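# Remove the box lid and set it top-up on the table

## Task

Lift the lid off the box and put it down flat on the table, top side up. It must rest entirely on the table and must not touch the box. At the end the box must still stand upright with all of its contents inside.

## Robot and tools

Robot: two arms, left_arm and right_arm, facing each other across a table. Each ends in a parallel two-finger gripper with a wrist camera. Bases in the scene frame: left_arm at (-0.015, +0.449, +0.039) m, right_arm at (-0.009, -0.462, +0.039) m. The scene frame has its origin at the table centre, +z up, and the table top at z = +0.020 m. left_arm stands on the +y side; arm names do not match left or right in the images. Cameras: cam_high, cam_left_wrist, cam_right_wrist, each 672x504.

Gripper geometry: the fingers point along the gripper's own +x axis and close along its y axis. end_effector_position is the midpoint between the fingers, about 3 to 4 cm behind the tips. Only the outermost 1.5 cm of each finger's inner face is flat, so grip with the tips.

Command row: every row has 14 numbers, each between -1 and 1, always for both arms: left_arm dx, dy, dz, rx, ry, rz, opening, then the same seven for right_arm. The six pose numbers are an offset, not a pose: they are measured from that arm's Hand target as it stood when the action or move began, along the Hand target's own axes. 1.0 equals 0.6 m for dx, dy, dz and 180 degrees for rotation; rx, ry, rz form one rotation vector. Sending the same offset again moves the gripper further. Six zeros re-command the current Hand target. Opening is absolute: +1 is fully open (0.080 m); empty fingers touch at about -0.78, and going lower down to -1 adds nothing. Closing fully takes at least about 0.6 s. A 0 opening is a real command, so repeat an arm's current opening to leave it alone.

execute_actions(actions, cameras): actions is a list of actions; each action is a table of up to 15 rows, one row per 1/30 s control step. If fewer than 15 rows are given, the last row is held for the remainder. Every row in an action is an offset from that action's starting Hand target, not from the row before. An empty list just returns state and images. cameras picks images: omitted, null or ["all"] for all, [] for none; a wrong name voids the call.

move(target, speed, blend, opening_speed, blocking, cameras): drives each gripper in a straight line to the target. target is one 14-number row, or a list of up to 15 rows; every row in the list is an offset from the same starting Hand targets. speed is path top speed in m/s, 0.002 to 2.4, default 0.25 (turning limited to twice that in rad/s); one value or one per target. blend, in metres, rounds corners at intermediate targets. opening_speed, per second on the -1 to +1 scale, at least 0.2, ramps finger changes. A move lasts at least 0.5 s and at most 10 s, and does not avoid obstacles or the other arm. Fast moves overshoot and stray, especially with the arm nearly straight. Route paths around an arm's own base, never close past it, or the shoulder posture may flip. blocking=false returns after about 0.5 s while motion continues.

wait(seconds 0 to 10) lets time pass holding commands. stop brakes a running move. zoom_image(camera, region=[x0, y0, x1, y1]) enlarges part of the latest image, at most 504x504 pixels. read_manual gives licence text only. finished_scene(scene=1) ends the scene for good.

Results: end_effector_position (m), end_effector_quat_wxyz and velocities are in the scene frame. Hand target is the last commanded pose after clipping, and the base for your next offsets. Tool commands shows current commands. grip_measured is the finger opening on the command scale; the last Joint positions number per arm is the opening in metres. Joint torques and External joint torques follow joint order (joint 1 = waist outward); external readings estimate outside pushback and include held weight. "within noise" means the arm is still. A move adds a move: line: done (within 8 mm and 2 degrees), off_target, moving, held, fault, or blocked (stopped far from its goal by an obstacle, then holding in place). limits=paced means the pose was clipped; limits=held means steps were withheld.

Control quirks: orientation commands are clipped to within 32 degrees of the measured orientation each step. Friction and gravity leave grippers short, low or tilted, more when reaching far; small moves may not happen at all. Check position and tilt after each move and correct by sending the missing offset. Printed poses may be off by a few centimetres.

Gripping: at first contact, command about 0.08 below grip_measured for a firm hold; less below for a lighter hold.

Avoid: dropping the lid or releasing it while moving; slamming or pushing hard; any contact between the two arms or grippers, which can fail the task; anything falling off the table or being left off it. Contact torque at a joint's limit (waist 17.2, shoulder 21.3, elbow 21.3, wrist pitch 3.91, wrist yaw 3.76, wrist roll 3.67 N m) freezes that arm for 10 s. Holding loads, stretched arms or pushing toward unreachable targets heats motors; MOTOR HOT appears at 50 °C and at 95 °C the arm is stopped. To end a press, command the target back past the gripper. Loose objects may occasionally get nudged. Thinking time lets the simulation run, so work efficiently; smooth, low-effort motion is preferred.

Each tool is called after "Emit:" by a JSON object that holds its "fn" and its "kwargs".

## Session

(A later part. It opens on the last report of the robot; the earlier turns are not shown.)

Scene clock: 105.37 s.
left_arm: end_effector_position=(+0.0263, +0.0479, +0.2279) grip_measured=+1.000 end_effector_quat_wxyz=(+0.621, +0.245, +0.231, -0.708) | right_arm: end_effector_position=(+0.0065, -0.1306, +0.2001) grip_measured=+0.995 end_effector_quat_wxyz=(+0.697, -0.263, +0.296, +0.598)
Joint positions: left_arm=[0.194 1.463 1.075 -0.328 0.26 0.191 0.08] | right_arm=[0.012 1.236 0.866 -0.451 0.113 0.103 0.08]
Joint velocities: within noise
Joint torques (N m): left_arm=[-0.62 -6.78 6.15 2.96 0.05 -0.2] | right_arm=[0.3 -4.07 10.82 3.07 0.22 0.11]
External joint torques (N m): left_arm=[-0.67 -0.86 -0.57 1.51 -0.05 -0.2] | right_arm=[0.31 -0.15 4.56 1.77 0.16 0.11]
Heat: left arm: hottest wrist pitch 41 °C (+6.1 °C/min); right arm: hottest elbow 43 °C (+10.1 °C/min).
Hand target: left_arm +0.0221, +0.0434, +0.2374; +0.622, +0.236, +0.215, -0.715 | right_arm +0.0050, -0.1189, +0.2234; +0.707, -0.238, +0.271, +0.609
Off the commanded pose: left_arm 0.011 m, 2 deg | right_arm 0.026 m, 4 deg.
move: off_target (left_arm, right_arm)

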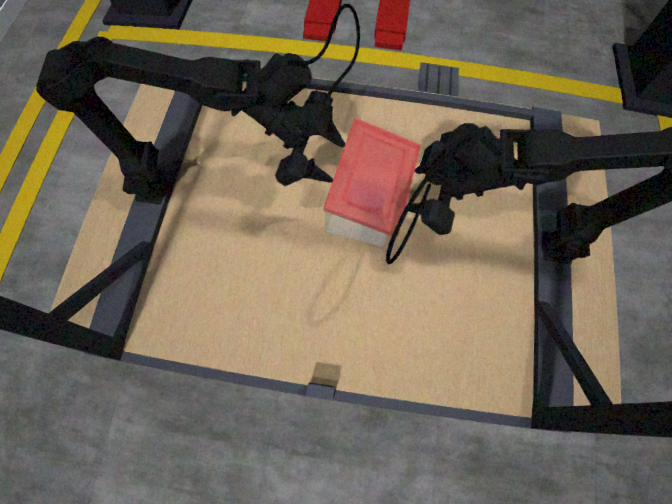

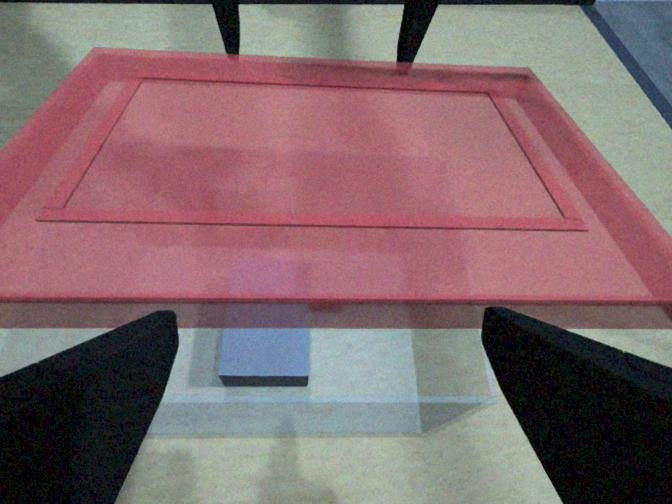

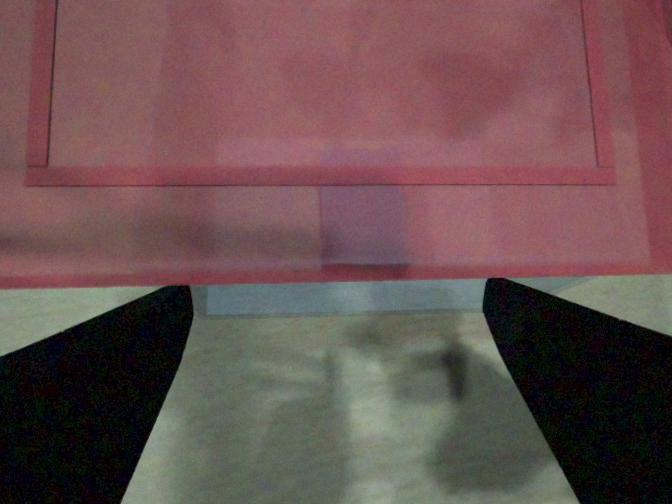

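Emit:
{"fn": "move", "kwargs": {"target": [0,0,0,0,0,0,1,-0.028,0,0.031,0,0,0,1], "speed": 0.06}}

Emit:
{"fn": "zoom_image", "kwargs": {"camera": "cam_high", "region": [290, 110, 450, 260]}}

Scene clock: 107.60 s.
left_arm: end_effector_position=(+0.0262, +0.0483, +0.2261) grip_measured=+1.000 end_effector_quat_wxyz=(+0.620, +0.247, +0.230, -0.708) | right_arm: end_effector_position=(+0.0065, -0.1326, +0.2173) grip_measured=+0.995 end_effector_quat_wxyz=(+0.694, -0.271, +0.302, +0.595)
Joint positions: left_arm=[0.194 1.463 1.069 -0.323 0.26 0.196 0.08] | right_arm=[0.012 1.235 0.946 -0.554 0.113 0.101 0.08]
Joint velocities: within noise
Joint torques (N m): left_arm=[-0.59 -6.8 6.71 2.62 0.07 -0.2] | right_arm=[0.3 -4.62 12.73 3.17 0.23 0.12]
External joint torques (N m): left_arm=[-0.61 -0.87 -0.04 1.15 -0.04 -0.2] | right_arm=[0.31 -0.65 6.41 1.88 0.18 0.12]
Heat: left arm: hottest wrist pitch 41 °C (+6.0 °C/min); right arm: hottest elbow 44 °C (+11.1 °C/min).
Hand target: left_arm +0.0221, +0.0434, +0.2374; +0.622, +0.236, +0.215, -0.715 | right_arm +0.0048, -0.1188, +0.2485; +0.707, -0.238, +0.271, +0.609
Off the commanded pose: left_arm 0.013 m, 2 deg | right_arm 0.034 m, 6 deg.
move: off_target (left_arm, right_arm)

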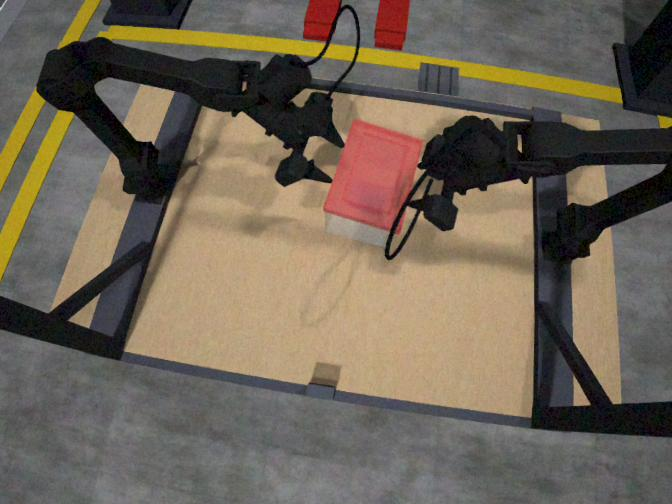

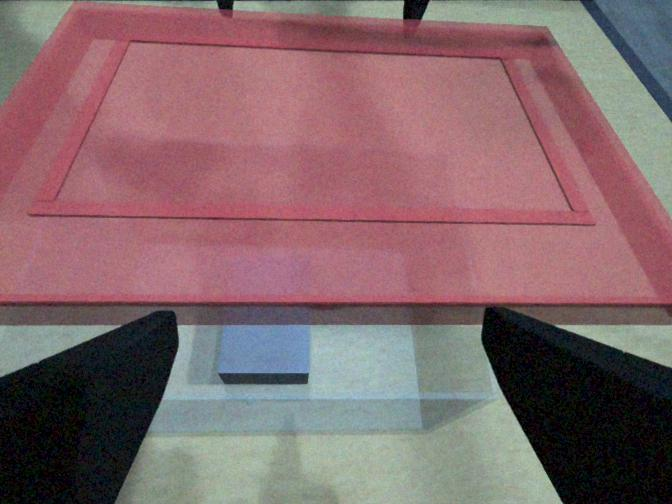

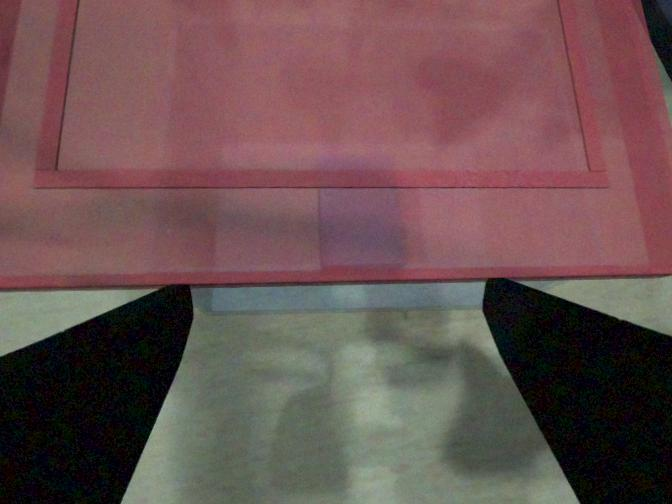

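Scaled by 3.150.

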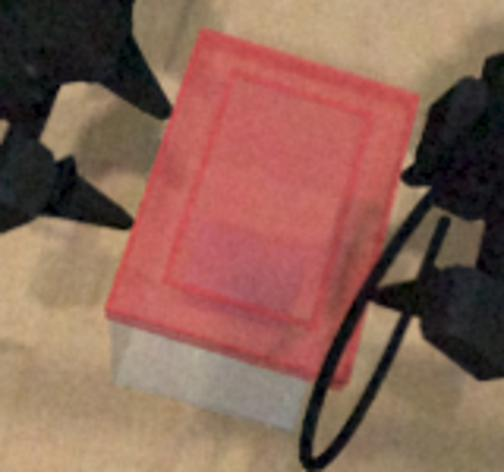

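Emit:
{"fn": "move", "kwargs": {"target": [0.0402,-0.3468,0.0245,0,0,0,1,-0.039,0.3466,-0.0327,0,0,0,1], "speed": 0.07}}

Scene clock: 112.53 s.
left_arm: end_effector_position=(-0.1886, +0.0537, +0.2211) grip_measured=+1.000 end_effector_quat_wxyz=(+0.613, +0.257, +0.225, -0.713) | right_arm: end_effector_position=(-0.2093, -0.1298, +0.2345) grip_measured=+0.995 end_effector_quat_wxyz=(+0.693, -0.262, +0.277, +0.612)
Joint positions: left_arm=[-0.51 1.583 1.168 -0.314 -0.268 -0.24 0.08] | right_arm=[0.766 1.586 1.311 -0.733 0.589 0.689 0.08]
Joint velocities: within noise
Joint torques (N m): left_arm=[0.39 -6.27 9.24 2.15 -0.41 -0.01] | right_arm=[-1.17 -4.89 9.99 1.75 0.93 0.05]
External joint torques (N m): left_arm=[0.3 0.43 2.62 0.72 -0.28 -0.01] | right_arm=[-1.17 1.28 3.89 0.68 0.63 0.05]
Heat: left arm: hottest wrist pitch 44 °C (+9.1 °C/min); right arm: hottest elbow 44 °C (+10.1 °C/min).
Hand target: left_arm -0.1879, +0.0433, +0.2373; +0.622, +0.236, +0.215, -0.715 | right_arm -0.2054, -0.1187, +0.2483; +0.707, -0.238, +0.271, +0.609
Off the commanded pose: left_arm 0.019 m, 3 deg | right_arm 0.018 m, 3 deg.
move: off_target (left_arm, right_arm)

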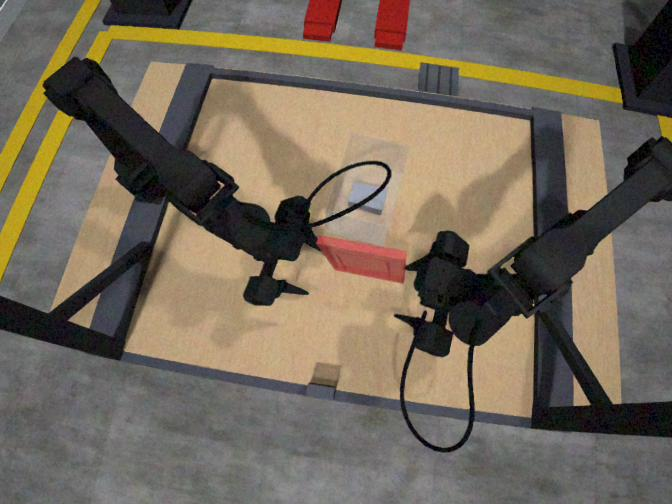

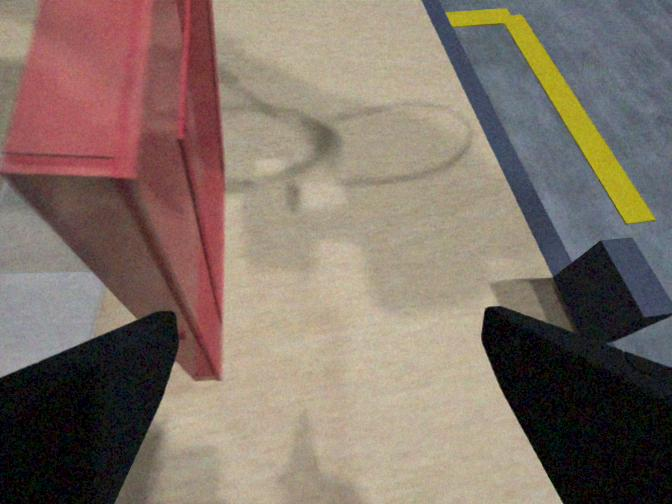

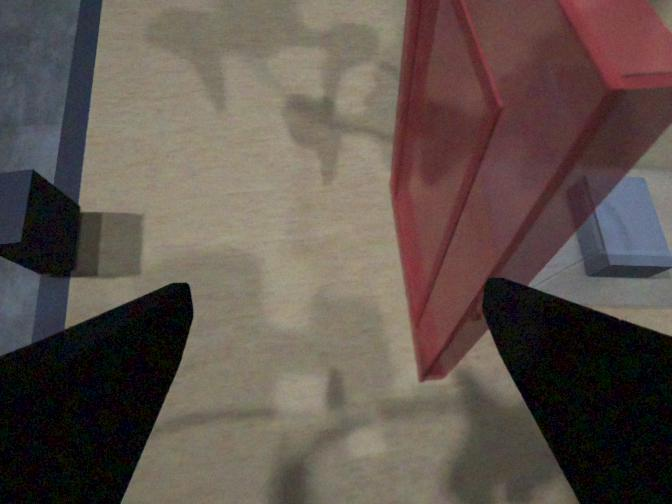

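Emit:
{"fn": "move", "kwargs": {"target": [[0.0053,0.0009,0.004,0,0,0,1,0.0048,0.001,0.0044,0,0,0,1],[0.0263,-0.1808,0.0168,0,0,0,1,-0.0156,0.1825,-0.0127,0,0,0,1]], "speed": 0.06}}

Scene clock: 119.57 s.
left_arm: end_effector_position=(-0.3017, +0.0521, +0.2230) grip_measured=+1.000 end_effector_quat_wxyz=(+0.609, +0.258, +0.221, -0.717) | right_arm: end_effector_position=(-0.3238, -0.1312, +0.2359) grip_measured=+0.995 end_effector_quat_wxyz=(+0.689, -0.263, +0.276, +0.617)
Joint positions: left_arm=[-0.762 1.845 1.487 -0.429 -0.444 -0.41 0.08] | right_arm=[0.976 1.95 1.771 -0.959 0.682 0.905 0.08]
Joint velocities: within noise
Joint torques (N m): left_arm=[1.11 -8.11 9.09 2.05 -0.85 0] | right_arm=[-2.21 -6.98 9.35 1.42 1.24 0.04]
External joint torques (N m): left_arm=[1.09 0.58 2.44 0.69 -0.64 0] | right_arm=[-2.2 1.44 3.53 0.55 0.87 0.04]
Heat: left arm: hottest wrist pitch 44 °C (+9.1 °C/min); right arm: hottest elbow 44 °C (+7.1 °C/min).
Hand target: left_arm -0.2979, +0.0392, +0.2372; +0.622, +0.236, +0.215, -0.715 | right_arm -0.3154, -0.1147, +0.2483; +0.707, -0.238, +0.271, +0.609
Off the commanded pose: left_arm 0.020 m, 3 deg | right_arm 0.022 m, 4 deg.
move: off_target (left_arm, right_arm)

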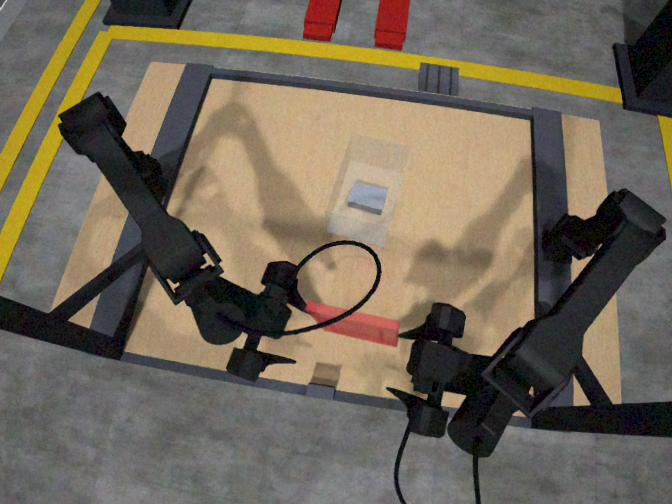

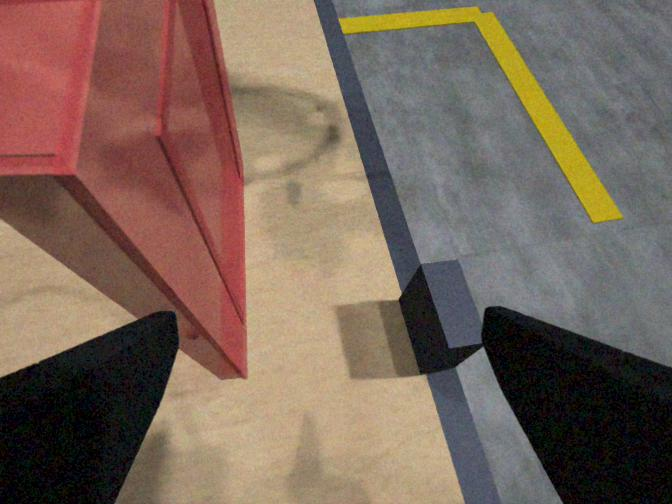

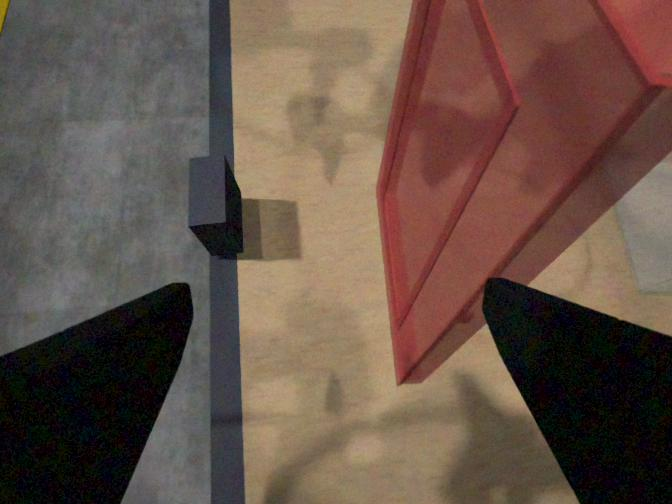

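Emit:
{"fn": "move", "kwargs": {"target": [0.0712,-0.048,-0.0828,0,0,0,1,0.0673,0.0502,-0.0848,0,0,0,1], "speed": 0.06}}

Scene clock: 123.13 s.
left_arm: end_effector_position=(-0.3353, +0.0488, +0.1796) grip_measured=+1.000 end_effector_quat_wxyz=(+0.612, +0.237, +0.213, -0.724) | right_arm: end_effector_position=(-0.3613, -0.1338, +0.1877) grip_measured=+0.995 end_effector_quat_wxyz=(+0.685, -0.247, +0.276, +0.627)
Joint positions: left_arm=[-0.818 1.96 1.44 -0.237 -0.495 -0.446 0.08] | right_arm=[1.032 2.056 1.722 -0.798 0.707 0.954 0.08]
Joint velocities: within noise
Joint torques (N m): left_arm=[1.42 -6.98 5.1 2.16 -0.36 -0.14] | right_arm=[-3.29 -6.81 4.96 1.87 1.04 0.09]
External joint torques (N m): left_arm=[1.5 2.23 -1.31 0.8 -0.15 -0.14] | right_arm=[-3.27 2.42 -0.92 1.01 0.65 0.09]
Heat: left arm: hottest wrist pitch 44 °C (+9.1 °C/min); right arm: hottest elbow 44 °C (+6.1 °C/min).
Hand target: left_arm -0.3278, +0.0392, +0.1722; +0.622, +0.236, +0.215, -0.715 | right_arm -0.3455, -0.1147, +0.1833; +0.707, -0.238, +0.271, +0.609
Off the commanded pose: left_arm 0.014 m, 2 deg | right_arm 0.025 m, 4 deg.
move: off_target (left_arm, right_arm)

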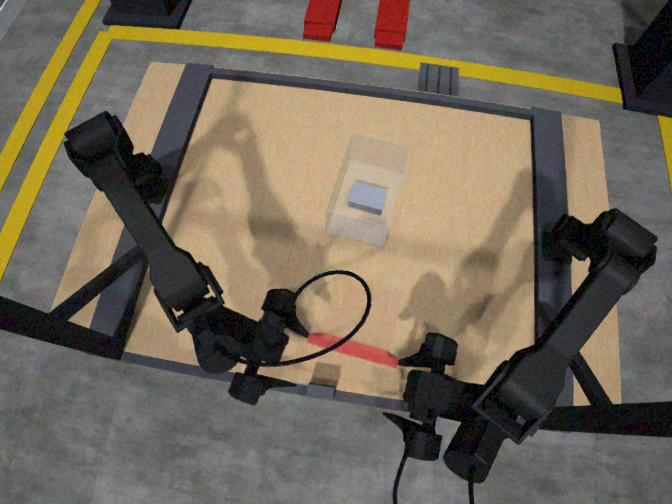

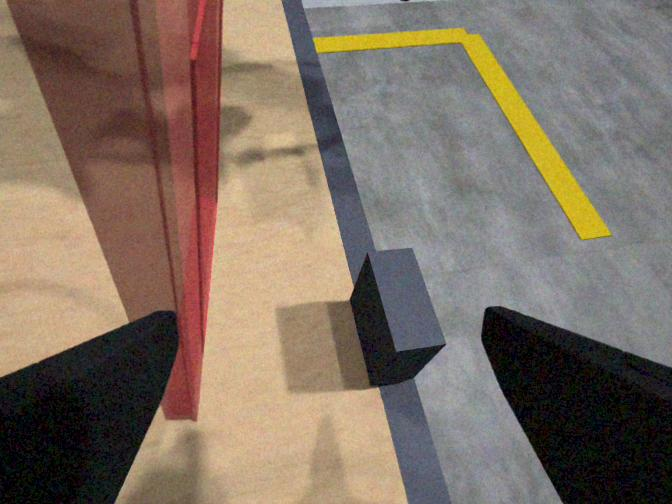

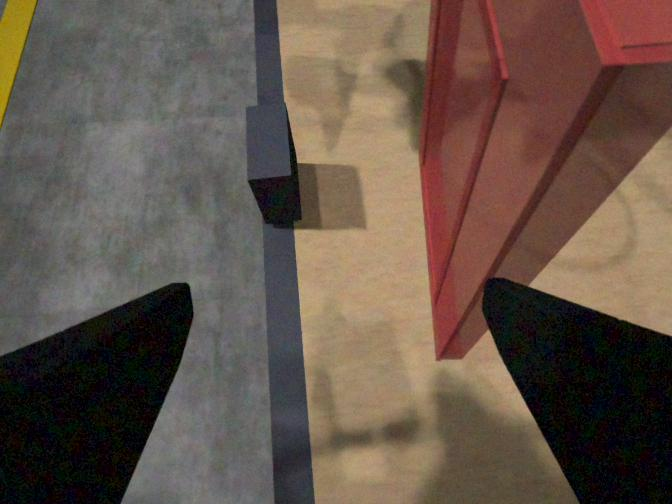

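Emit:
{"fn": "move", "kwargs": {"target": [[-0.001,0.0612,-0.0123,0,0,0,1,0.0136,-0.061,-0.0016,0,0,0,1],[0.012,0.1145,-0.0412,0,0,0,1,0.0408,-0.1136,-0.0201,0,0,0,1]], "speed": 0.06}}

Scene clock: 128.83 s.
left_arm: end_effector_position=(-0.2621, +0.0515, +0.1309) grip_measured=+1.000 end_effector_quat_wxyz=(+0.613, +0.260, +0.226, -0.711) | right_arm: end_effector_position=(-0.2844, -0.1260, +0.1468) grip_measured=+0.995 end_effector_quat_wxyz=(+0.698, -0.258, +0.271, +0.610)
Joint positions: left_arm=[-0.685 1.862 1.127 -0.043 -0.398 -0.367 0.08] | right_arm=[0.912 1.885 1.314 -0.528 0.678 0.847 0.08]
Joint velocities: within noise
Joint torques (N m): left_arm=[1.22 -9.71 6.56 3.08 -0.37 0.48] | right_arm=[-1.99 -8.91 5.74 2.31 0.47 -0.36]
External joint torques (N m): left_arm=[1.22 -1.51 0.51 1.71 -0.19 0.47] | right_arm=[-1.99 -1.04 0.05 1.39 0.11 -0.36]
Heat: left arm: hottest wrist pitch 44 °C (+9.0 °C/min); right arm: hottest elbow 42 °C (+3.0 °C/min).
Hand target: left_arm -0.2588, +0.0392, +0.1473; +0.622, +0.236, +0.215, -0.715 | right_arm -0.2764, -0.1147, +0.1583; +0.707, -0.238, +0.271, +0.609
Off the commanded pose: left_arm 0.021 m, 3 deg | right_arm 0.018 m, 3 deg.
move: off_target (left_arm, right_arm)

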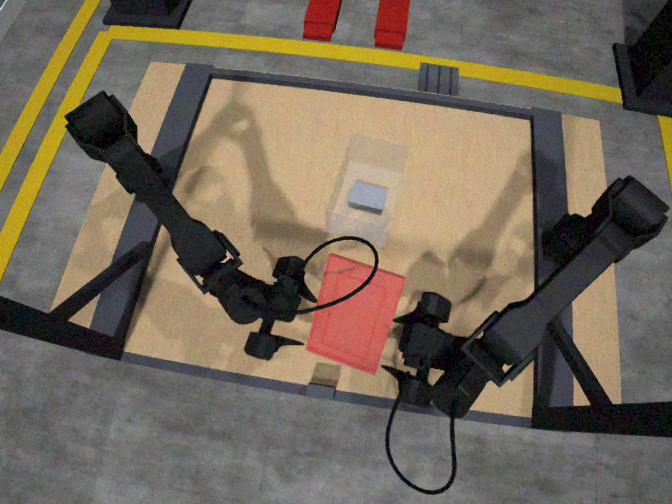

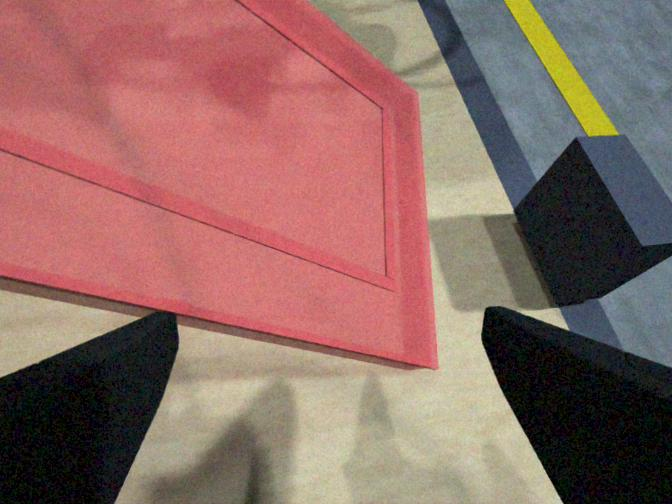

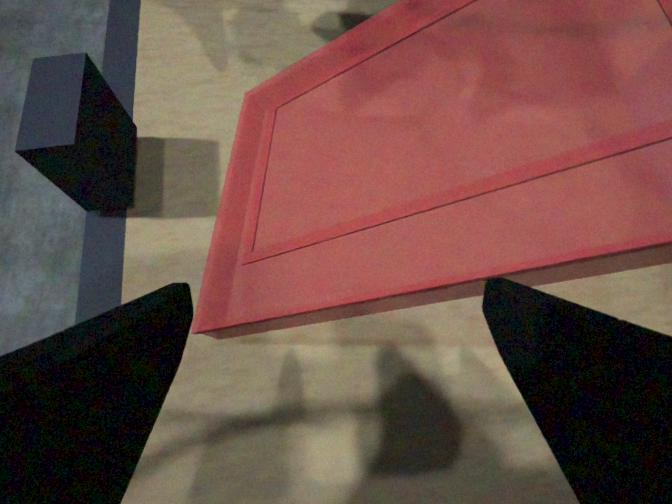

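Emit:
{"fn": "move", "kwargs": {"target": [0.0365,0.034,-0.0553,0,0,0,1,0.0485,-0.0325,-0.0462,0,0,0,1], "speed": 0.06}}

Scene clock: 131.63 s.
left_arm: end_effector_position=(-0.2414, +0.0511, +0.0965) grip_measured=+1.000 end_effector_quat_wxyz=(+0.614, +0.254, +0.225, -0.712) | right_arm: end_effector_position=(-0.2623, -0.1260, +0.1080) grip_measured=+0.995 end_effector_quat_wxyz=(+0.699, -0.257, +0.272, +0.609)
Joint positions: left_arm=[-0.639 1.893 0.995 0.145 -0.366 -0.335 0.08] | right_arm=[0.874 1.882 1.137 -0.328 0.661 0.807 0.08]
Joint velocities: within noise
Joint torques (N m): left_arm=[1.12 -8.03 6.19 3.01 -0.29 0.45] | right_arm=[-1.83 -8.08 5.68 2.38 0.4 -0.35]
External joint torques (N m): left_arm=[1.17 -0.11 0.63 1.63 -0.13 0.45] | right_arm=[-1.87 -0.55 0.32 1.43 0.05 -0.35]
Heat: left arm: hottest wrist pitch 45 °C (+10.1 °C/min); right arm: hottest elbow 42 °C (+4.0 °C/min).
Hand target: left_arm -0.2388, +0.0392, +0.1073; +0.622, +0.236, +0.215, -0.715 | right_arm -0.2564, -0.1148, +0.1184; +0.707, -0.238, +0.271, +0.609
Off the commanded pose: left_arm 0.016 m, 3 deg | right_arm 0.016 m, 2 deg.
move: off_target (left_arm, right_arm)

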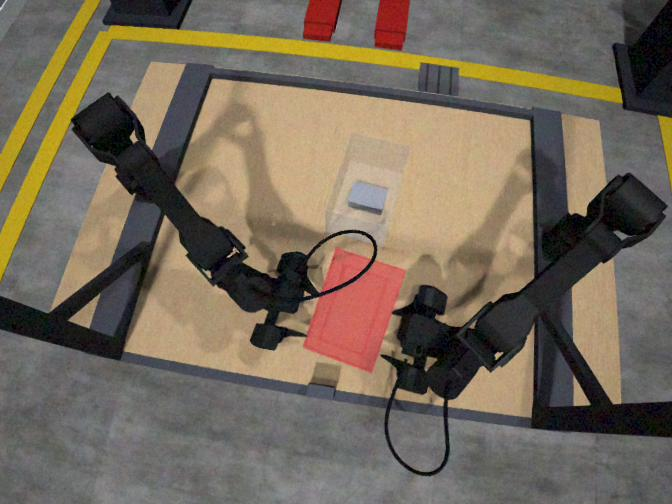

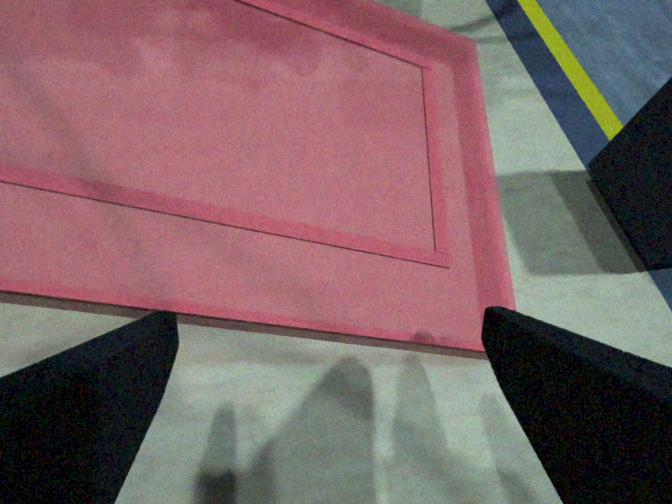

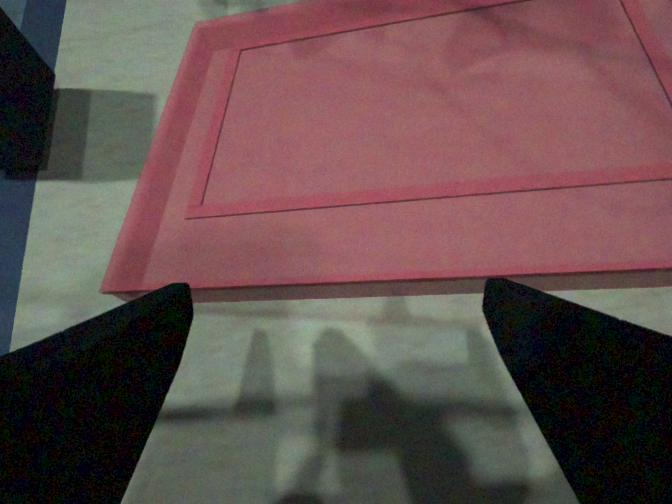

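Emit:
{"fn": "move", "kwargs": {"target": [0.0302,0.0007,-0.0398,0,0,0,1,0.0337,0,-0.037,0,0,0,1], "speed": 0.06}}

Scene clock: 134.00 s.
left_arm: end_effector_position=(-0.2423, +0.0487, +0.0747) grip_measured=+1.000 end_effector_quat_wxyz=(+0.616, +0.243, +0.223, -0.715) | right_arm: end_effector_position=(-0.2636, -0.1286, +0.0809) grip_measured=+0.995 end_effector_quat_wxyz=(+0.695, -0.256, +0.274, +0.613)
Joint positions: left_arm=[-0.637 1.957 0.958 0.269 -0.366 -0.335 0.08] | right_arm=[0.878 1.93 1.078 -0.215 0.653 0.806 0.08]
Joint velocities: within noise
Joint torques (N m): left_arm=[1.05 -6.47 5.49 2.63 -0.27 0.44] | right_arm=[-2.2 -6.89 5.81 2.62 0.63 -0.34]
External joint torques (N m): left_arm=[1.04 1.73 0.14 1.19 -0.11 0.44] | right_arm=[-2.14 0.62 0.79 1.67 0.29 -0.35]
Heat: left arm: hottest wrist pitch 45 °C (+10.0 °C/min); right arm: hottest elbow 41 °C (+4.0 °C/min).
Hand target: left_arm -0.2388, +0.0392, +0.0773; +0.622, +0.236, +0.215, -0.715 | right_arm -0.2562, -0.1148, +0.0884; +0.707, -0.238, +0.271, +0.609
Off the commanded pose: left_arm 0.010 m, 1 deg | right_arm 0.017 m, 3 deg.
move: off_target (left_arm, right_arm)

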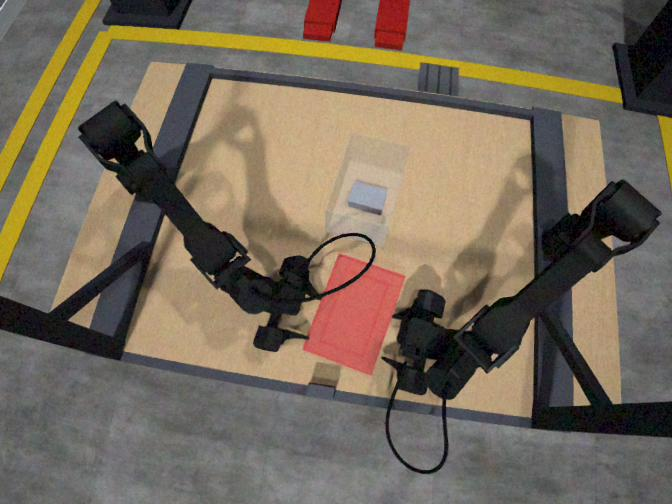

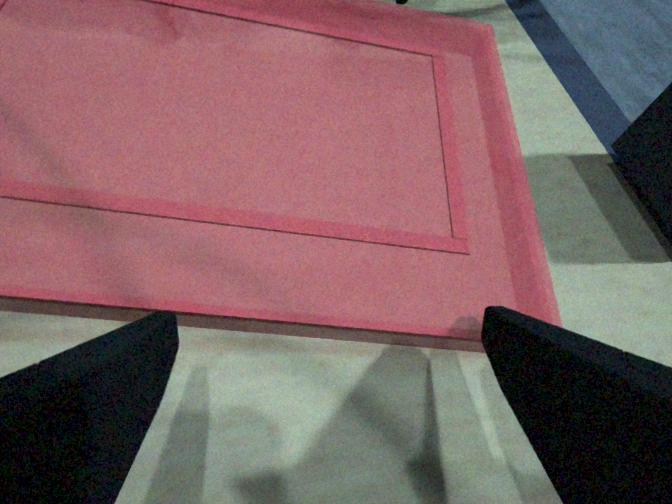

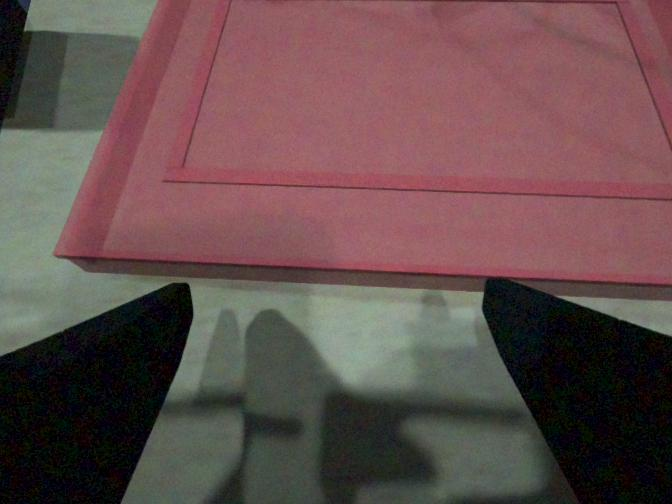

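Emit:
{"fn": "move", "kwargs": {"target": [0.024,-0.016,-0.028,0,0,0,1,0.0228,0.0168,-0.0287,0,0,0,1], "speed": 0.05}}

Scene clock: 136.20 s.
left_arm: end_effector_position=(-0.2545, +0.0463, +0.0664) grip_measured=+1.000 end_effector_quat_wxyz=(+0.616, +0.219, +0.228, -0.722) | right_arm: end_effector_position=(-0.2747, -0.1324, +0.0623) grip_measured=+0.995 end_effector_quat_wxyz=(+0.690, -0.260, +0.271, +0.619)
Joint positions: left_arm=[-0.657 2.008 0.96 0.353 -0.372 -0.369 0.08] | right_arm=[0.904 1.99 1.076 -0.161 0.659 0.815 0.08]
Joint velocities: within noise
Joint torques (N m): left_arm=[0.74 -3.48 5.9 1.42 -0.61 0.96] | right_arm=[-2.81 -5.5 6.49 2.78 0.78 0.03]
External joint torques (N m): left_arm=[0.77 4.79 0.79 -0.02 -0.46 0.95] | right_arm=[-2.87 2.31 1.59 1.84 0.43 0.02]
Heat: left arm: hottest wrist pitch 45 °C (+10.1 °C/min); right arm: hottest elbow 41 °C (+4.1 °C/min).
Hand target: left_arm -0.2488, +0.0392, +0.0554; +0.622, +0.236, +0.215, -0.715 | right_arm -0.2663, -0.1148, +0.0663; +0.707, -0.238, +0.271, +0.609
Off the commanded pose: left_arm 0.014 m, 3 deg | right_arm 0.020 m, 3 deg.
move: off_target (left_arm, right_arm)

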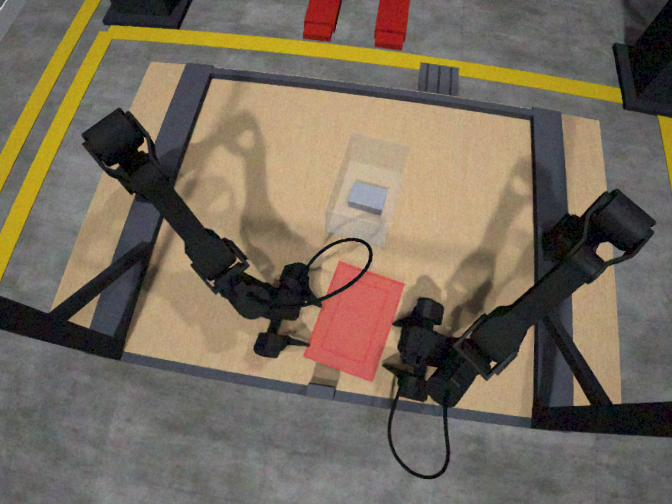

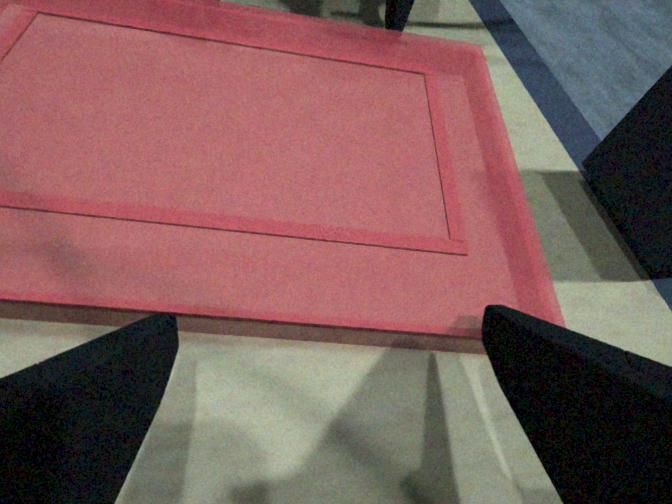

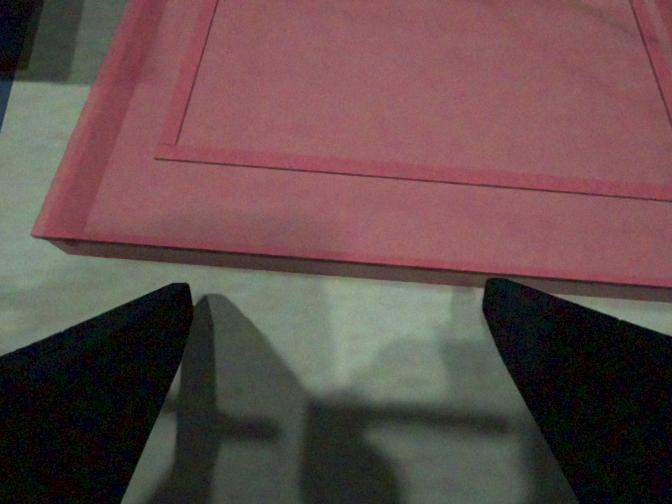

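Emit:
{"fn": "move", "kwargs": {"target": [[0,0,0,0,0,0,1,0.009,0,-0.0099,0,0,0,1],[-0.0455,-0.0068,-0.022,0,0,0,1,-0.0277,-0.0073,-0.0432,0,0,0,1]], "speed": 0.03}}

Scene clock: 141.40 s.
left_arm: end_effector_position=(-0.2476, +0.0666, +0.0579) grip_measured=+1.000 end_effector_quat_wxyz=(+0.621, +0.242, +0.214, -0.714) | right_arm: end_effector_position=(-0.2675, -0.1404, +0.0574) grip_measured=+0.995 end_effector_quat_wxyz=(+0.707, -0.235, +0.275, +0.608)
Joint positions: left_arm=[-0.688 1.98 0.889 0.358 -0.421 -0.36 0.08] | right_arm=[0.921 1.982 1.024 -0.124 0.702 0.884 0.08]
Joint velocities: within noise
Joint torques (N m): left_arm=[-0.28 -9.54 3.04 1.13 -0.31 -0.23] | right_arm=[0.33 -7.59 3.01 0.46 0.44 0.14]
External joint torques (N m): left_arm=[-0.29 -1.55 -1.96 -0.29 -0.13 -0.23] | right_arm=[0.33 -0.07 -1.71 -0.46 0.07 0.14]
Heat: left arm: hottest wrist pitch 44 °C (+8.1 °C/min); right arm: hottest elbow 40 °C (+2.0 °C/min).
Hand target: left_arm -0.2488, +0.0692, +0.0614; +0.622, +0.236, +0.215, -0.715 | right_arm -0.2662, -0.1448, +0.0584; +0.707, -0.238, +0.271, +0.609
Off the commanded pose: left_arm 0.005 m, 1 deg | right_arm 0.005 m, 1 deg.
move: done

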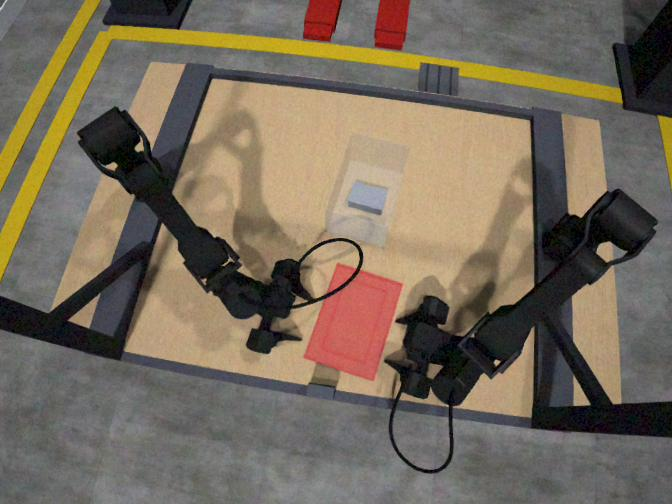

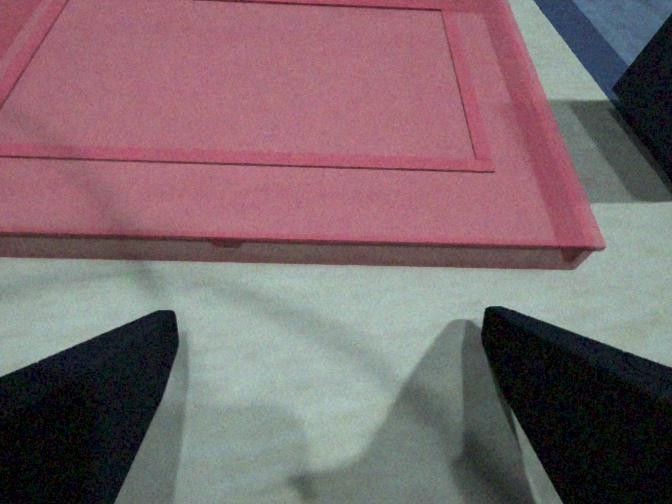

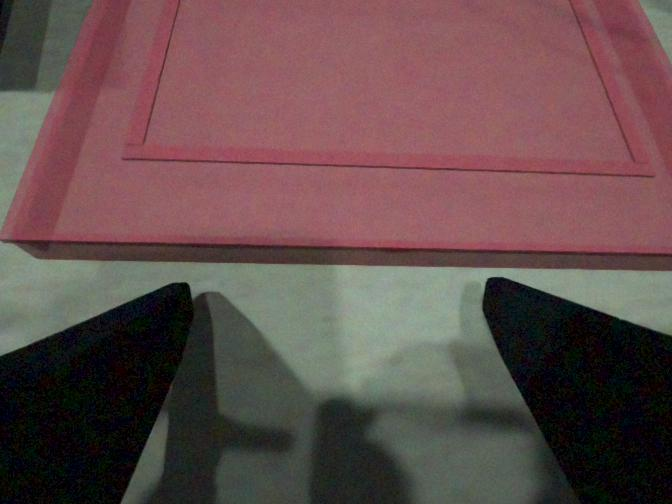

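Emit:
{"fn": "zoom_image", "kwargs": {"camera": "cam_high", "region": [270, 200, 440, 400]}}

Emit:
{"fn": "move", "kwargs": {"target": [-0.05,0,0.03,0,0,0,1,-0.05,0,0.03,0,0,0,1], "speed": 0.1}}

Scaled by 2.520.

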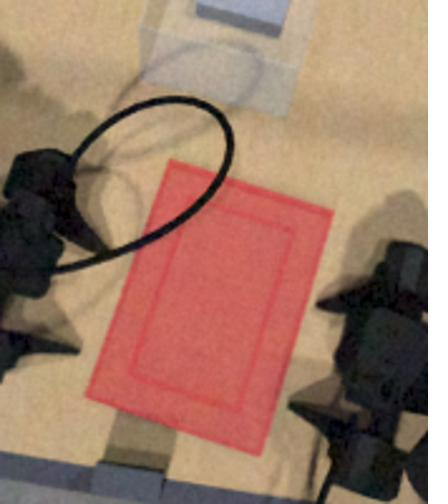

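Scene clock: 143.63 s.
left_arm: end_effector_position=(-0.2480, +0.0833, +0.0860) grip_measured=+1.000 end_effector_quat_wxyz=(+0.618, +0.246, +0.217, -0.715) | right_arm: end_effector_position=(-0.2632, -0.1608, +0.0768) grip_measured=+0.995 end_effector_quat_wxyz=(+0.702, -0.263, +0.268, +0.605)
Joint positions: left_arm=[-0.717 1.856 0.874 0.231 -0.433 -0.383 0.08] | right_arm=[0.958 1.898 1.024 -0.279 0.707 0.907 0.08]
Joint velocities: within noise
Joint torques (N m): left_arm=[-0.27 -9.67 3.99 1.08 -0.42 -0.2] | right_arm=[0.15 -8.25 7.13 0.8 0.66 0.23]
External joint torques (N m): left_arm=[-0.33 -2.16 -1.43 -0.34 -0.22 -0.2] | right_arm=[0.19 -1.16 2.33 -0.01 0.28 0.22]
Heat: left arm: hottest wrist pitch 43 °C (+7.0 °C/min); right arm: hottest elbow 40 °C (+2.0 °C/min).
Hand target: left_arm -0.2466, +0.0821, +0.0939; +0.622, +0.236, +0.215, -0.715 | right_arm -0.2679, -0.1548, +0.0919; +0.707, -0.238, +0.271, +0.609
Off the commanded pose: left_arm 0.008 m, 1 deg | right_arm 0.017 m, 3 deg.
move: off_target (right_arm)

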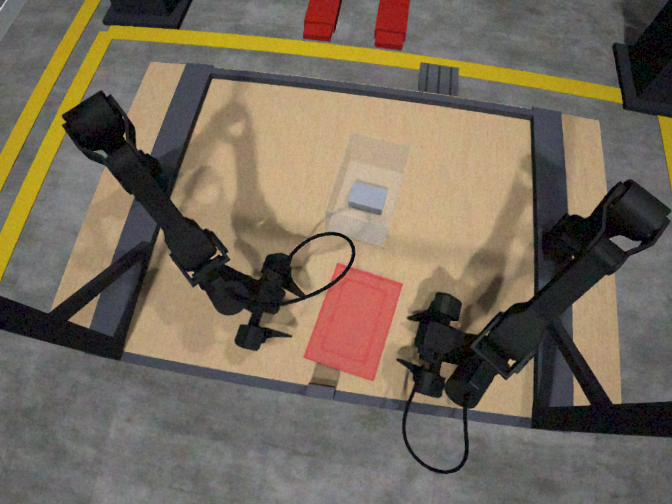

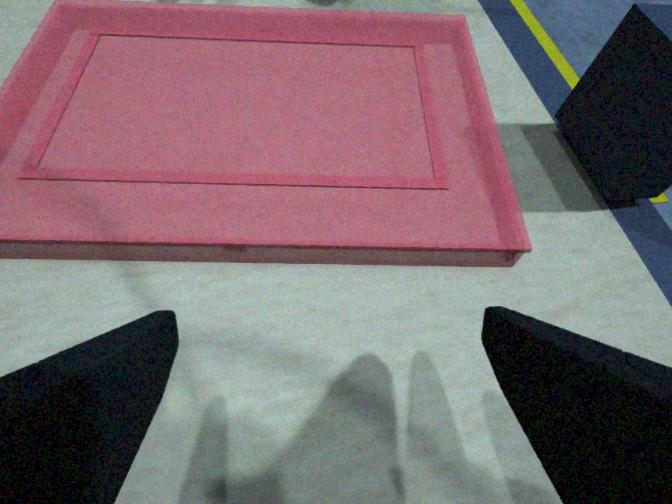

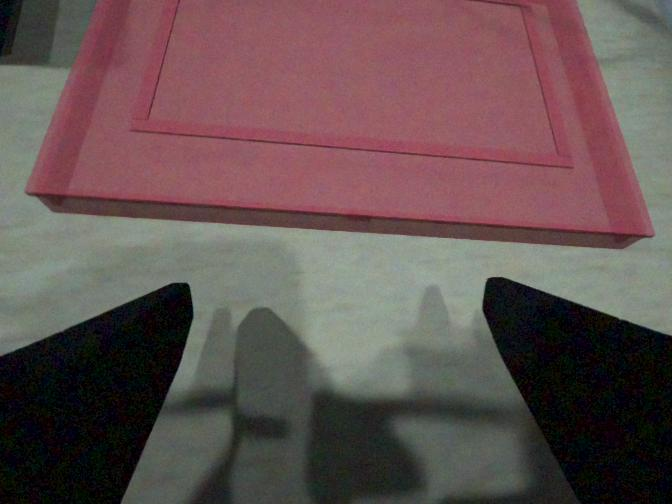

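Everything's clear.

Emit:
{"fn": "finished_scene", "kwargs": {}}

The scene is finished: the task was done.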